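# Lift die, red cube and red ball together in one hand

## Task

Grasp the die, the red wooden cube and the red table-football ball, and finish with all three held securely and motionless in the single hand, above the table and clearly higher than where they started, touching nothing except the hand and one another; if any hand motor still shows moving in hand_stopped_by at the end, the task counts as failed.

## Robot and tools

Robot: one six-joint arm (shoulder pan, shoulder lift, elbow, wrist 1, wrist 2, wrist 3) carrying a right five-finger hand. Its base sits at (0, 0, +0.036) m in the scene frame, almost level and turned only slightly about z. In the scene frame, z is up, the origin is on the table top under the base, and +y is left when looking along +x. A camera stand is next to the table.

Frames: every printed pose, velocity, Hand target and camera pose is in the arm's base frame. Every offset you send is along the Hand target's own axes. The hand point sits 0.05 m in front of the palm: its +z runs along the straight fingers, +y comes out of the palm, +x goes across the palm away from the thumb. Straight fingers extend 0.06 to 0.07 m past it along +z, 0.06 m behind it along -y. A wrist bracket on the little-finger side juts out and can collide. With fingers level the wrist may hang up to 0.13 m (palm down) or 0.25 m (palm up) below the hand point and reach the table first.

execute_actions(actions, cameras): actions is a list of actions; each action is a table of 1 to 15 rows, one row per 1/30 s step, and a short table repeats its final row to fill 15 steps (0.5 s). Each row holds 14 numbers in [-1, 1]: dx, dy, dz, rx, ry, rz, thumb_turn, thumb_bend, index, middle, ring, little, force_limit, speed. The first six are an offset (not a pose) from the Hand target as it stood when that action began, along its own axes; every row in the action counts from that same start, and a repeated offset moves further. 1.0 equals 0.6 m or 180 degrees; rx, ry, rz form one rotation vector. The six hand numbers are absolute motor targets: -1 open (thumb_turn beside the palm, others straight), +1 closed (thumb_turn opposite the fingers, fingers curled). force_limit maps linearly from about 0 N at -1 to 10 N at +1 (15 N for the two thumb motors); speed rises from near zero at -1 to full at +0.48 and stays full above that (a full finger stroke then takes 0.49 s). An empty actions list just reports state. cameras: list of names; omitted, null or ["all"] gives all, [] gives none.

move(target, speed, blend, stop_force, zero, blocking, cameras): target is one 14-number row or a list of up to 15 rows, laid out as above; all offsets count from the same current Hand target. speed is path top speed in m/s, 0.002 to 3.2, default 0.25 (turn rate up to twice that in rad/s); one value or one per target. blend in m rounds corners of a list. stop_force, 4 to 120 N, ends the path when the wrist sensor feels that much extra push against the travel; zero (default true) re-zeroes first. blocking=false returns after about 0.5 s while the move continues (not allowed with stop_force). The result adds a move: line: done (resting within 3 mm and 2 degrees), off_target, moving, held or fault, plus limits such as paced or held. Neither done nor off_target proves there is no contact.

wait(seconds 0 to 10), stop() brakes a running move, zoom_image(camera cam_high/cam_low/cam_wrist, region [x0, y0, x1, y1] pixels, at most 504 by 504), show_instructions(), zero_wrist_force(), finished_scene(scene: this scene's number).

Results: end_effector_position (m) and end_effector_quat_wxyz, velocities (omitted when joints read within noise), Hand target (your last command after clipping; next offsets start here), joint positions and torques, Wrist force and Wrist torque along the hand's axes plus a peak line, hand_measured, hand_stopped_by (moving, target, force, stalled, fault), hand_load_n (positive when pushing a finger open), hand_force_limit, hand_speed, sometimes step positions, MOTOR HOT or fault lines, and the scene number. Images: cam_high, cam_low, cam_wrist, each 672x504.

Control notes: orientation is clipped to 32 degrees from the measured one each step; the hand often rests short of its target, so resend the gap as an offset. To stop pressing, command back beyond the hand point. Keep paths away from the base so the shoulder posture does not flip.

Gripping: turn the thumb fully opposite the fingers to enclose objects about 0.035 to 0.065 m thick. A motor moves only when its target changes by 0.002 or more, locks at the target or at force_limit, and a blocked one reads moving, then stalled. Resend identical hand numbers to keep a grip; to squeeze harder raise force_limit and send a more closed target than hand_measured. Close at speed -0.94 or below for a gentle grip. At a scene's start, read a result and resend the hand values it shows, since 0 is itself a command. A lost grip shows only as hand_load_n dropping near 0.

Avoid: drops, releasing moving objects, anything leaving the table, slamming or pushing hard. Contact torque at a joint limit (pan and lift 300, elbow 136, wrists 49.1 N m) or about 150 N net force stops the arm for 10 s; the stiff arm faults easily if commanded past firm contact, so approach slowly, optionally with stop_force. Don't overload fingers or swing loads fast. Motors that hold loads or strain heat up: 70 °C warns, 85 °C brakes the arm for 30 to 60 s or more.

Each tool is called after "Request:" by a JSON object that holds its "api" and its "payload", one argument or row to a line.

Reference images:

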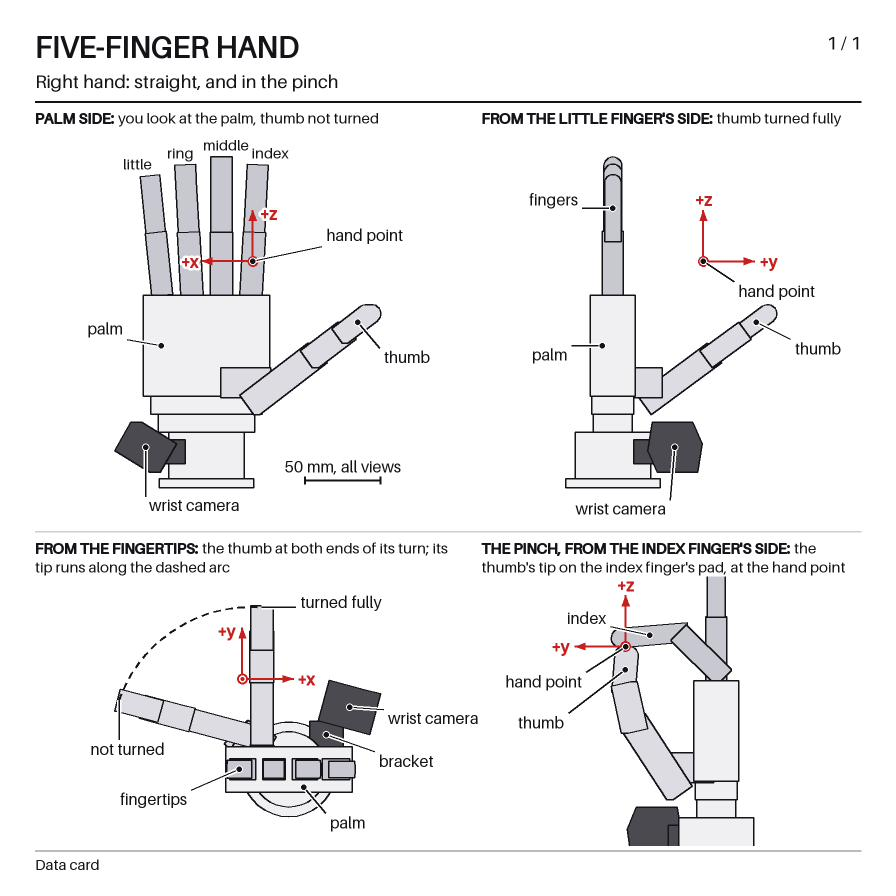

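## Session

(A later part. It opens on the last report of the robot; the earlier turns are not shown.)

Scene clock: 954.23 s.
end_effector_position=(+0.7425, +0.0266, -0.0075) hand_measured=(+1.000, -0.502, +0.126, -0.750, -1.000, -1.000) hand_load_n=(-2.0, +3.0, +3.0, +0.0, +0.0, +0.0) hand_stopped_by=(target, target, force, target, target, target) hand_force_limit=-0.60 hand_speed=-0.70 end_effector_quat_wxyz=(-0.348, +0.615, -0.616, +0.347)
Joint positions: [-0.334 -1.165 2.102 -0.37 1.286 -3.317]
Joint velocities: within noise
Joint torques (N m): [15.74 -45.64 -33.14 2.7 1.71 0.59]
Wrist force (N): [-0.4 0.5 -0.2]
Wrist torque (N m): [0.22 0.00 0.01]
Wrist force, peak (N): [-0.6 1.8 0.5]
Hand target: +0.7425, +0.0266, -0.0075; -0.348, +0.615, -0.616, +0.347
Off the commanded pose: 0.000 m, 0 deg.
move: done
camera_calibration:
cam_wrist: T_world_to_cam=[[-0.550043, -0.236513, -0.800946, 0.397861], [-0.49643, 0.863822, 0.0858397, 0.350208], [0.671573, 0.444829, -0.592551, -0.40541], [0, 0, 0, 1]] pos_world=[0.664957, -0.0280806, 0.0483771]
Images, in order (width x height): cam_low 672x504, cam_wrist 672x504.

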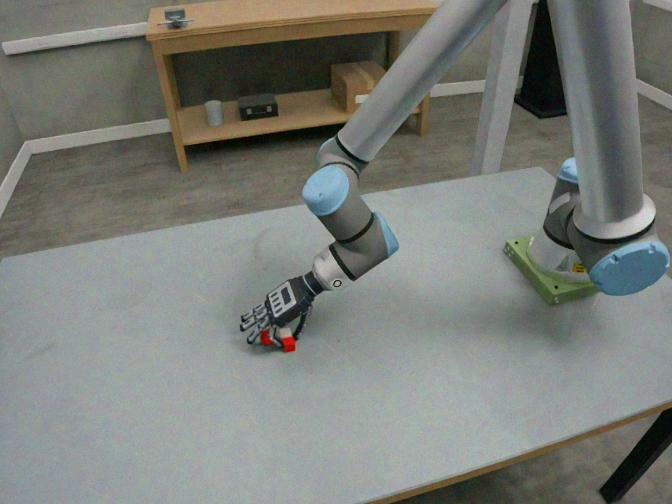

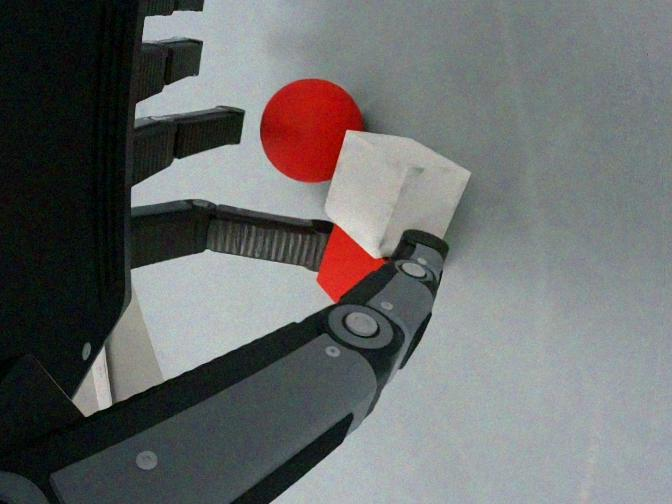

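Request:
{"api": "move", "payload": {
  "target": [0.0125,0,0,0,0,0,1,-0.5,0.2,-0.75,-1,-1,-0.6,-0.7],
  "speed": 0.02,
  "cameras": []
}}

Request:
{"api": "move", "payload": {
  "target": [0,0,0,0,0,0,1,-0.5,0.2,-0.42,-0.4,-1,-0.6,-0.75],
  "cameras": ["cam_wrist","cam_low"]
}}

Request:
{"api": "zoom_image", "payload": {
  "camera": "cam_wrist",
  "region": [230, 80, 510, 330]
}}

Request:
{"api": "zoom_image", "payload": {
  "camera": "cam_low",
  "region": [220, 290, 320, 390]
}}

Scene clock: 961.47 s.
end_effector_position=(+0.7425, +0.0190, -0.0075) hand_measured=(+1.000, -0.502, +0.126, -0.750, -1.000, -1.000) hand_load_n=(-2.0, +3.0, +3.0, +0.0, +0.0, +0.0) hand_stopped_by=(target, target, force, target, target, target) hand_force_limit=-0.60 hand_speed=-0.70 end_effector_quat_wxyz=(-0.348, +0.615, -0.616, +0.347)
Joint positions: [-0.347 -1.164 2.101 -0.368 1.274 -3.325]
Joint velocities: within noise
Joint torques (N m): [11.09 -45.58 -33.57 2.85 0.65 -0.62]
Wrist force (N): [-0.7 0.6 -0.1]
Wrist torque (N m): [0.25 0.02 0.01]
Wrist force, peak (N): [-0.3 1.6 -0.3]
Hand target: +0.7425, +0.0191, -0.0075; -0.348, +0.615, -0.616, +0.347
Off the commanded pose: 0.000 m, 0 deg.
move: done
No camera images: "cameras" was empty.

Scene clock: 962.60 s.
end_effector_position=(+0.7425, +0.0191, -0.0075) hand_measured=(+1.000, -0.502, +0.126, -0.420, -0.400, -1.000) hand_load_n=(-2.5, +3.0, +3.0, +0.0, +0.0, +0.0) hand_stopped_by=(target, target, force, target, target, target) hand_force_limit=-0.60 hand_speed=-0.75 end_effector_quat_wxyz=(-0.348, +0.615, -0.616, +0.347)
Joint positions: [-0.347 -1.164 2.101 -0.368 1.274 -3.325]
Joint velocities: within noise
Joint torques (N m): [13.62 -43 -26.49 -1.82 1.69 0.85]
Wrist force (N): [-0.3 1.2 -0.1]
Wrist torque (N m): [0.29 0.01 0.01]
Wrist force, peak (N): [-0.2 1.5 -0.2]
Hand target: +0.7425, +0.0191, -0.0075; -0.348, +0.615, -0.616, +0.347
Off the commanded pose: 0.000 m, 0 deg.
move: done
camera_calibration:
cam_wrist: T_world_to_cam=[[-0.550006, -0.236488, -0.800978, 0.396089], [-0.496396, 0.863845, 0.0858104, 0.356581], [0.671628, 0.444799, -0.592512, -0.402158], [0, 0, 0, 1]] pos_world=[0.664957, -0.0354807, 0.0483772]
Images, in order (width x height): cam_low 672x504, cam_wrist 672x504.

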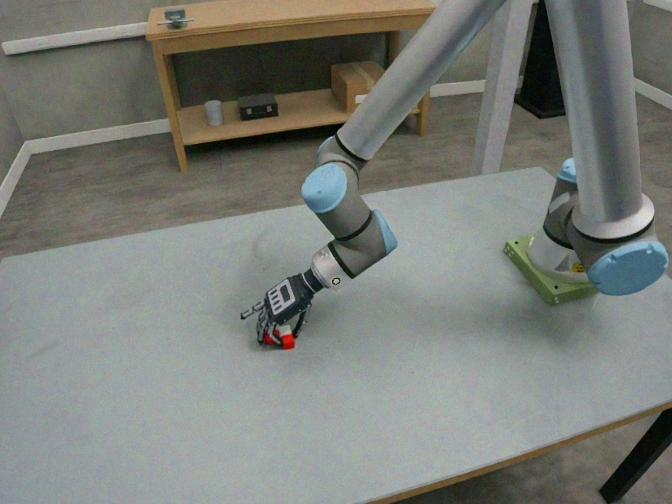

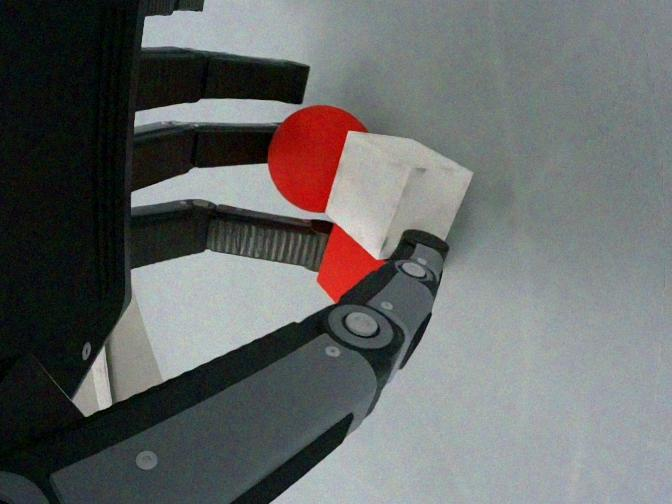

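Scaled by 1.800 from the camera's 672x504 image, which has a finer 960x720 frame.

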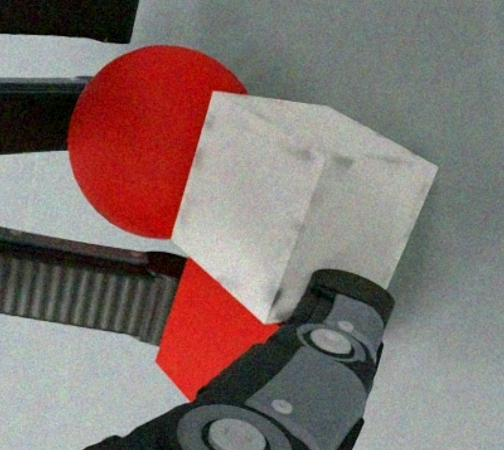

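Scaled by 5.040 from the camera's 672x504 image, which has a finer 960x720 frame.

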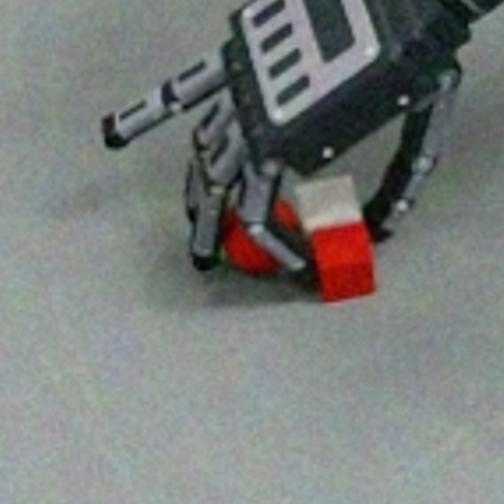

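Request:
{"api": "move", "payload": {
  "target": [0,0,0,0,0,0,1,-0.5,0.2,-0.2,-0.33,-1,-0.5,-0.88],
  "cameras": []
}}

Request:
{"api": "move", "payload": {
  "target": [0,0,0,0,0,0,1,-0.4,0.3,-0.1,-0.3,-1,-0.1,-0.88],
  "cameras": ["cam_wrist","cam_low"]
}}

Request:
{"api": "zoom_image", "payload": {
  "camera": "cam_wrist",
  "region": [230, 80, 510, 330]
}}

Request:
{"api": "zoom_image", "payload": {
  "camera": "cam_low",
  "region": [220, 290, 320, 390]
}}

Scene clock: 966.60 s.
end_effector_position=(+0.7425, +0.0191, -0.0075) hand_measured=(+1.000, -0.502, +0.126, -0.366, -0.330, -1.000) hand_load_n=(-1.0, +5.0, +2.5, +4.0, -0.5, +0.0) hand_stopped_by=(target, target, force, force, target, target) hand_force_limit=-0.50 hand_speed=-0.88 end_effector_quat_wxyz=(-0.348, +0.615, -0.616, +0.347)
Joint positions: [-0.347 -1.164 2.101 -0.368 1.274 -3.325]
Joint velocities: within noise
Joint torques (N m): [12.3 -46.87 -12.11 -2.14 2.03 1.3]
Wrist force (N): [-0.7 -1.3 -1.6]
Wrist torque (N m): [0.27 0.04 -0.02]
Wrist force, peak (N): [-0.5 -1.9 -1.2]
Hand target: +0.7425, +0.0191, -0.0075; -0.348, +0.615, -0.616, +0.347
Off the commanded pose: 0.000 m, 0 deg.
move: done
No camera images: "cameras" was empty.

Scene clock: 967.10 s.
end_effector_position=(+0.7425, +0.0191, -0.0075) hand_measured=(+1.000, -0.500, +0.146, -0.358, -0.300, -1.000) hand_load_n=(-3.0, +7.5, +5.5, +5.0, +0.0, +0.0) hand_stopped_by=(target, force, force, force, target, target) hand_force_limit=-0.10 hand_speed=-0.88 end_effector_quat_wxyz=(-0.348, +0.615, -0.616, +0.347)
Joint positions: [-0.347 -1.164 2.101 -0.368 1.274 -3.325]
Joint velocities: within noise
Joint torques (N m): [9.74 -45.83 -11.79 -0.47 1.73 0.99]
Wrist force (N): [-1.6 -5.5 -2.9]
Wrist torque (N m): [0.19 0.05 -0.06]
Wrist force, peak (N): [-1.9 -6.4 -2.8]
Hand target: +0.7425, +0.0191, -0.0075; -0.348, +0.615, -0.616, +0.347
Off the commanded pose: 0.000 m, 0 deg.
move: done
camera_calibration:
cam_wrist: T_world_to_cam=[[-0.550006, -0.236488, -0.800978, 0.396089], [-0.496396, 0.863845, 0.0858104, 0.356581], [0.671628, 0.444799, -0.592512, -0.402158], [0, 0, 0, 1]] pos_world=[0.664957, -0.0354807, 0.0483772]
Images, in order (width x height): cam_low 672x504, cam_wrist 672x504.

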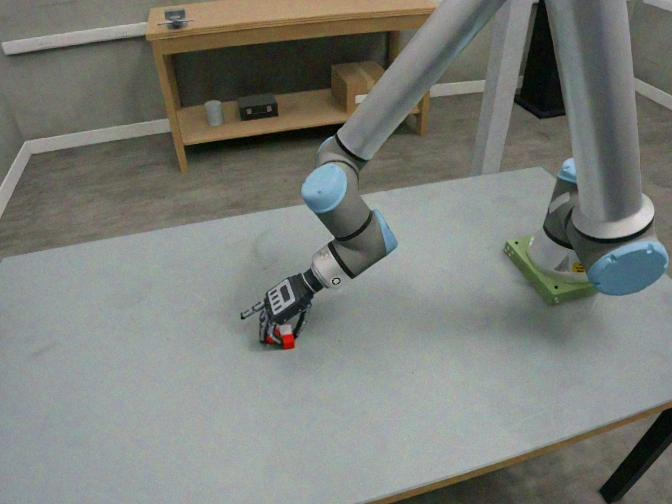

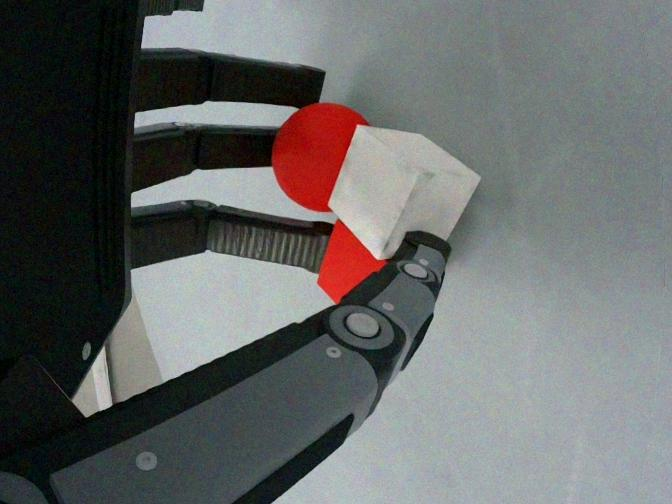

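Scaled by 1.800 from the camera's 672x504 image, which has a finer 960x720 frame.

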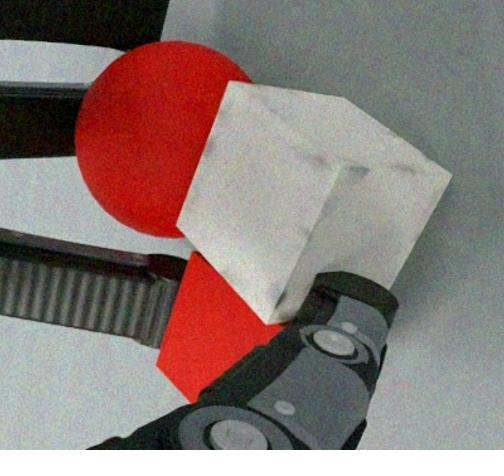

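Scaled by 5.040 from the camera's 672x504 image, which has a finer 960x720 frame.

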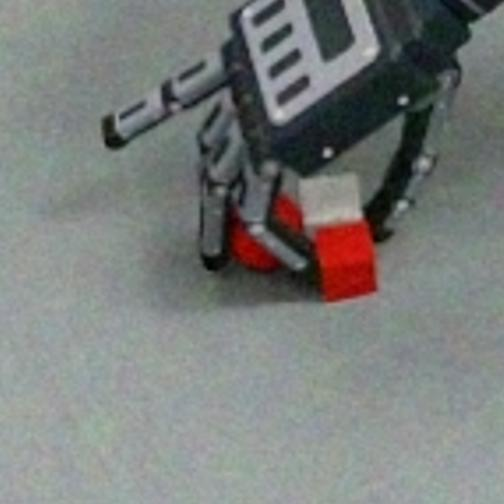

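Request:
{"api": "move", "payload": {
  "target": [0,-0.0086,-0.0052,0,0,0,1,-0.4,0.3,-0.1,-0.3,-1,-0.1,-0.88],
  "speed": 0.01,
  "cameras": ["cam_wrist","cam_low"]
}}

Request:
{"api": "zoom_image", "payload": {
  "camera": "cam_wrist",
  "region": [230, 80, 510, 330]
}}

Request:
{"api": "zoom_image", "payload": {
  "camera": "cam_low",
  "region": [220, 290, 320, 390]
}}

Scene clock: 972.97 s.
end_effector_position=(+0.7425, +0.0191, -0.0014) hand_measured=(+1.000, -0.502, +0.146, -0.358, -0.300, -1.000) hand_load_n=(-2.5, +9.5, +5.0, +3.5, +0.0, +0.0) hand_stopped_by=(target, force, force, force, target, target) hand_force_limit=-0.10 hand_speed=-0.88 end_effector_quat_wxyz=(-0.348, +0.615, -0.616, +0.347)
Joint positions: [-0.347 -1.173 2.099 -0.356 1.274 -3.325]
Joint velocities: within noise
Joint torques (N m): [2.46 -50.26 -32.86 0.95 0.42 -0.02]
Wrist force (N): [-0.7 1.9 0.6]
Wrist torque (N m): [0.28 0.06 0.00]
Wrist force, peak (N): [-1.5 -5.7 -3.4]
Hand target: +0.7425, +0.0191, -0.0015; -0.348, +0.615, -0.616, +0.347
Off the commanded pose: 0.000 m, 0 deg.
move: done
camera_calibration:
cam_wrist: T_world_to_cam=[[-0.550006, -0.236488, -0.800978, 0.400975], [-0.496396, 0.863845, 0.0858104, 0.356057], [0.671628, 0.444799, -0.592512, -0.398544], [0, 0, 0, 1]] pos_world=[0.664957, -0.0354807, 0.0544772]
Images, in order (width x height): cam_low 672x504, cam_wrist 672x504.

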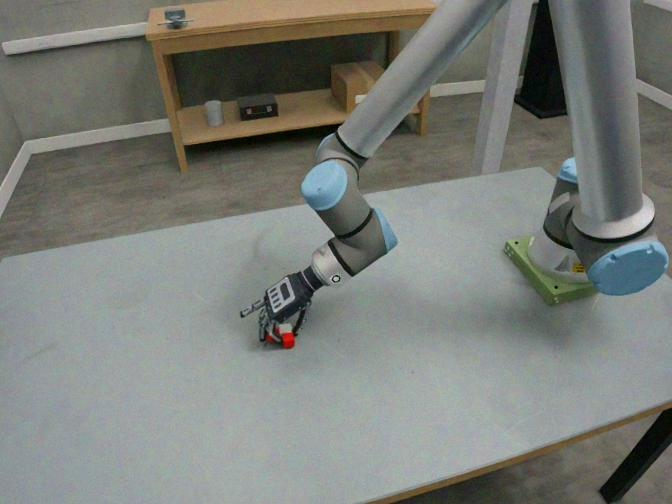

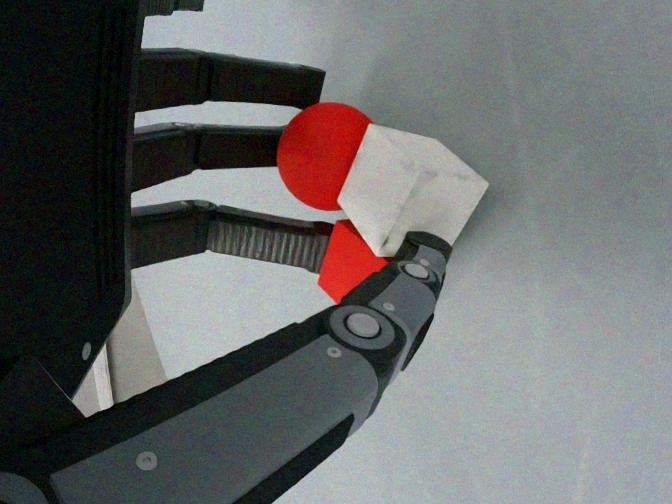

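Scaled by 1.800 from the camera's 672x504 image, which has a finer 960x720 frame.

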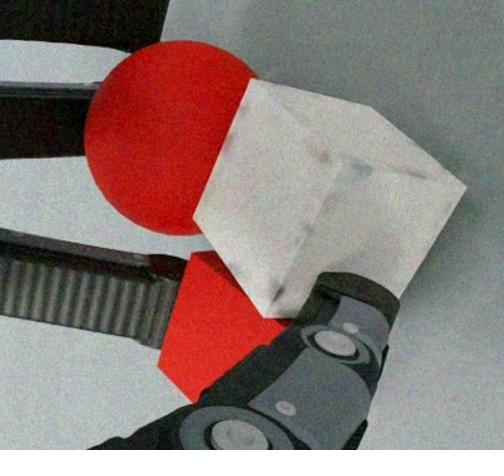

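Scaled by 5.040 from the camera's 672x504 image, which has a finer 960x720 frame.

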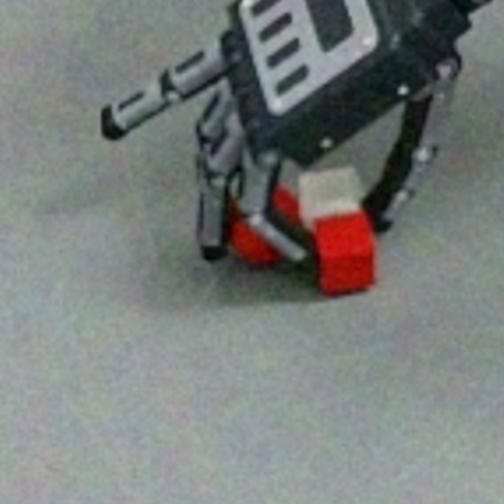

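Request:
{"api": "move", "payload": {
  "target": [0,-0.0215,-0.0129,0,0,0,1,-0.4,0.3,-0.1,-0.3,-1,-0.1,-0.88],
  "speed": 0.01,
  "cameras": ["cam_wrist","cam_low"]
}}

Request:
{"api": "zoom_image", "payload": {
  "camera": "cam_wrist",
  "region": [230, 80, 510, 330]
}}

Request:
{"api": "zoom_image", "payload": {
  "camera": "cam_low",
  "region": [220, 290, 320, 390]
}}

Scene clock: 977.57 s.
end_effector_position=(+0.7425, +0.0191, +0.0137) hand_measured=(+1.000, -0.502, +0.146, -0.358, -0.300, -1.000) hand_load_n=(-2.5, +9.5, +5.0, +4.0, +0.0, +0.0) hand_stopped_by=(target, force, force, force, target, target) hand_force_limit=-0.10 hand_speed=-0.88 end_effector_quat_wxyz=(-0.348, +0.615, -0.616, +0.347)
Joint positions: [-0.347 -1.196 2.093 -0.328 1.274 -3.325]
Joint velocities: within noise
Joint torques (N m): [-6.54 -47.84 -33.04 0.55 -1.27 -1.52]
Wrist force (N): [-0.1 2.0 1.1]
Wrist torque (N m): [0.26 -0.05 0.04]
Wrist force, peak (N): [-0.2 2.5 0.9]
Hand target: +0.7425, +0.0191, +0.0136; -0.348, +0.615, -0.616, +0.347
Off the commanded pose: 0.000 m, 0 deg.
move: done
camera_calibration:
cam_wrist: T_world_to_cam=[[-0.550006, -0.236488, -0.800978, 0.41307], [-0.496396, 0.863845, 0.0858104, 0.354762], [0.671628, 0.444799, -0.592512, -0.389597], [0, 0, 0, 1]] pos_world=[0.664957, -0.0354807, 0.0695772]
Images, in order (width x height): cam_low 672x504, cam_wrist 672x504.

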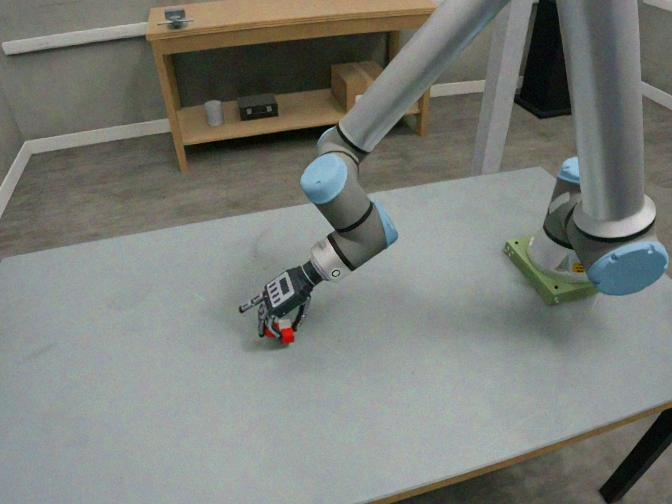

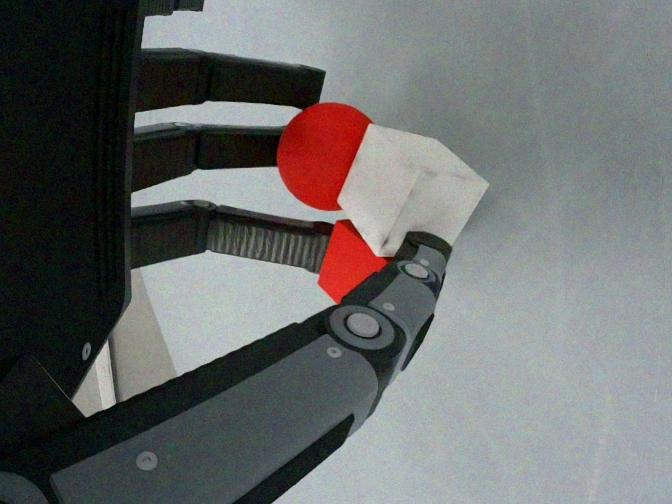

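Scaled by 1.800 from the camera's 672x504 image, which has a finer 960x720 frame.

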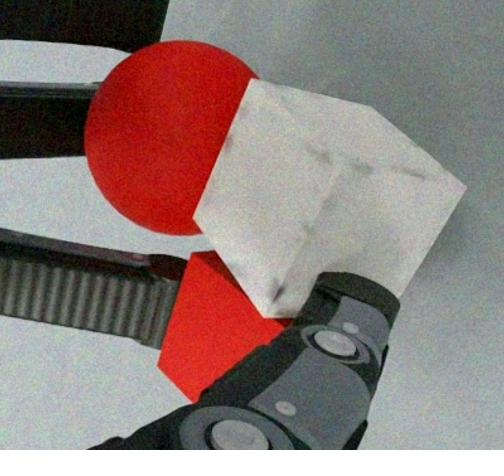

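Scaled by 5.040 from the camera's 672x504 image, which has a finer 960x720 frame.

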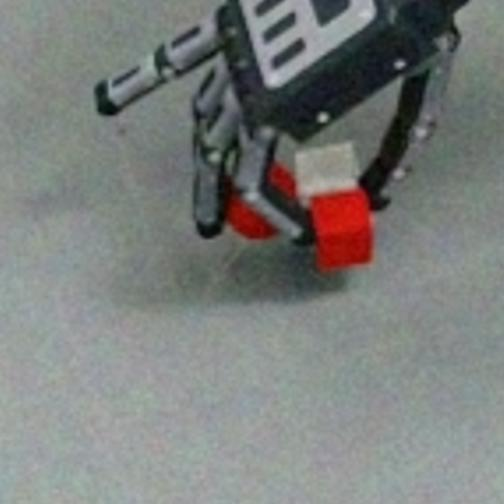

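Request:
{"api": "move", "payload": {
  "target": [0,-0.1714,-0.103,0,0,0,1,-0.4,0.3,-0.1,-0.3,-1,-0.1,-0.88],
  "speed": 0.03,
  "cameras": ["cam_wrist","cam_low"]
}}

Request:
{"api": "wait", "payload": {
  "seconds": 1,
  "cameras": ["cam_wrist"]
}}

Scene clock: 984.23 s.
end_effector_position=(+0.7426, +0.0189, +0.1338) hand_measured=(+1.000, -0.502, +0.146, -0.358, -0.300, -1.000) hand_load_n=(-2.5, +9.5, +5.0, +4.0, +0.0, +0.0) hand_stopped_by=(target, force, force, force, target, target) hand_force_limit=-0.10 hand_speed=-0.88 end_effector_quat_wxyz=(-0.348, +0.615, -0.616, +0.348)
Joint positions: [-0.348 -1.352 2.022 -0.1 1.274 -3.325]
Joint velocities: within noise
Joint torques (N m): [-8.25 -37.16 -26.2 -2.72 -2.58 -2.38]
Wrist force (N): [-0.2 1.6 0.9]
Wrist torque (N m): [0.23 -0.03 0.02]
Wrist force, peak (N): [-0.2 2.7 0.7]
Hand target: +0.7426, +0.0189, +0.1336; -0.348, +0.615, -0.616, +0.347
Off the commanded pose: 0.000 m, 0 deg.
move: done
camera_calibration:
cam_wrist: T_world_to_cam=[[-0.550022, -0.236498, -0.800964, 0.509314], [-0.496338, 0.863883, 0.0857596, 0.344787], [0.671658, 0.444719, -0.592538, -0.318455], [0, 0, 0, 1]] pos_world=[0.665157, -0.0357813, 0.189677]
Images, in order (width x height): cam_low 672x504, cam_wrist 672x504.

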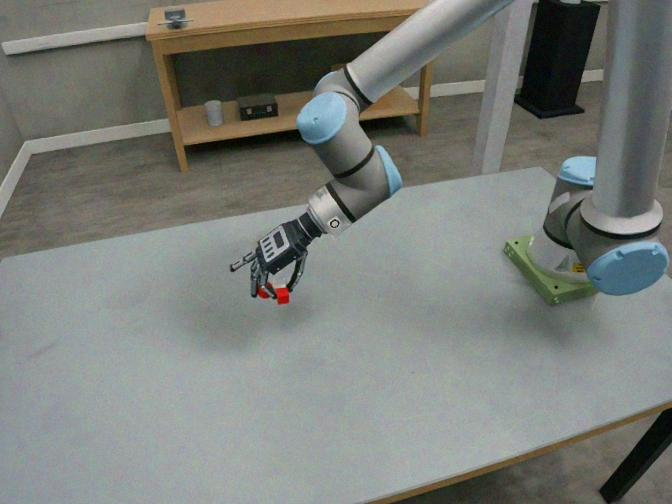

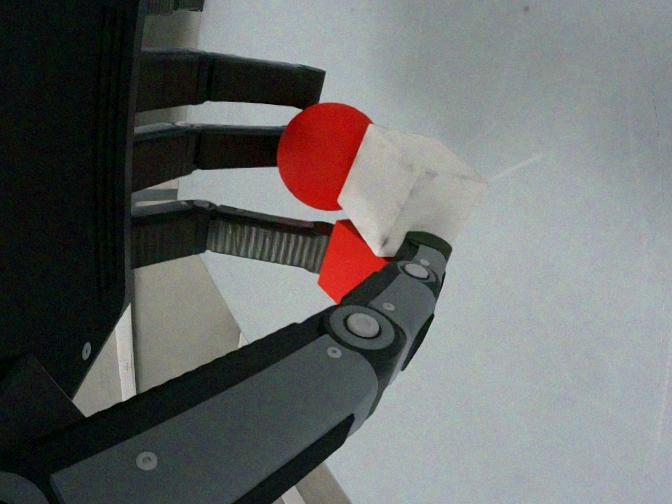

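Scene clock: 985.23 s.
end_effector_position=(+0.7426, +0.0189, +0.1336) hand_measured=(+1.000, -0.502, +0.146, -0.358, -0.300, -1.000) hand_load_n=(-2.5, +9.5, +5.0, +4.0, +0.0, +0.0) hand_stopped_by=(target, force, force, force, target, target) hand_force_limit=-0.10 hand_speed=-0.88 end_effector_quat_wxyz=(-0.348, +0.615, -0.616, +0.347)
Joint positions: [-0.348 -1.352 2.022 -0.1 1.274 -3.325]
Joint velocities: within noise
Joint torques (N m): [-7.12 -34.69 -20.89 -2.23 -2.6 -2.44]
Wrist force (N): [0.2 2.1 0.6]
Wrist torque (N m): [0.31 -0.07 0.06]
Wrist force, peak (N): [-0.1 2.2 0.9]
Hand target: +0.7426, +0.0189, +0.1336; -0.348, +0.615, -0.616, +0.347
Off the commanded pose: 0.000 m, 0 deg.
wait: 1.00 s; at rest by 0.17 s
camera_calibration:
cam_wrist: T_world_to_cam=[[-0.550006, -0.236488, -0.800978, 0.509115], [-0.496396, 0.863845, 0.0858104, 0.344695], [0.671628, 0.444799, -0.592512, -0.318533], [0, 0, 0, 1]] pos_world=[0.665057, -0.0356807, 0.189477]
Images, in order (width x height): cam_wrist 672x504.

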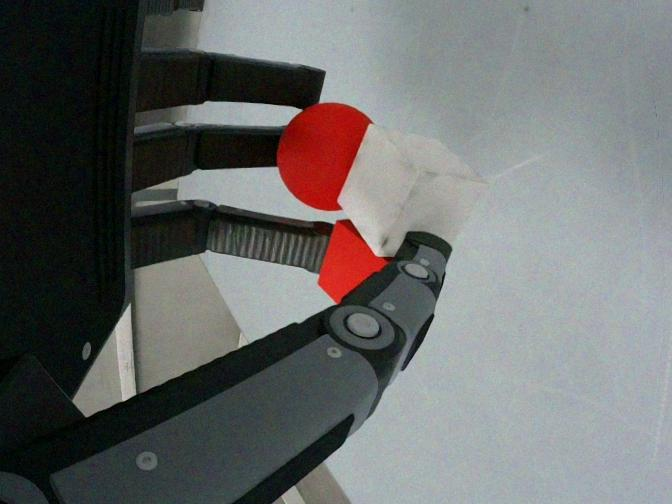

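Request:
{"api": "finished_scene", "payload": {
  "scene": 1
}}

The scene is finished: the task was done.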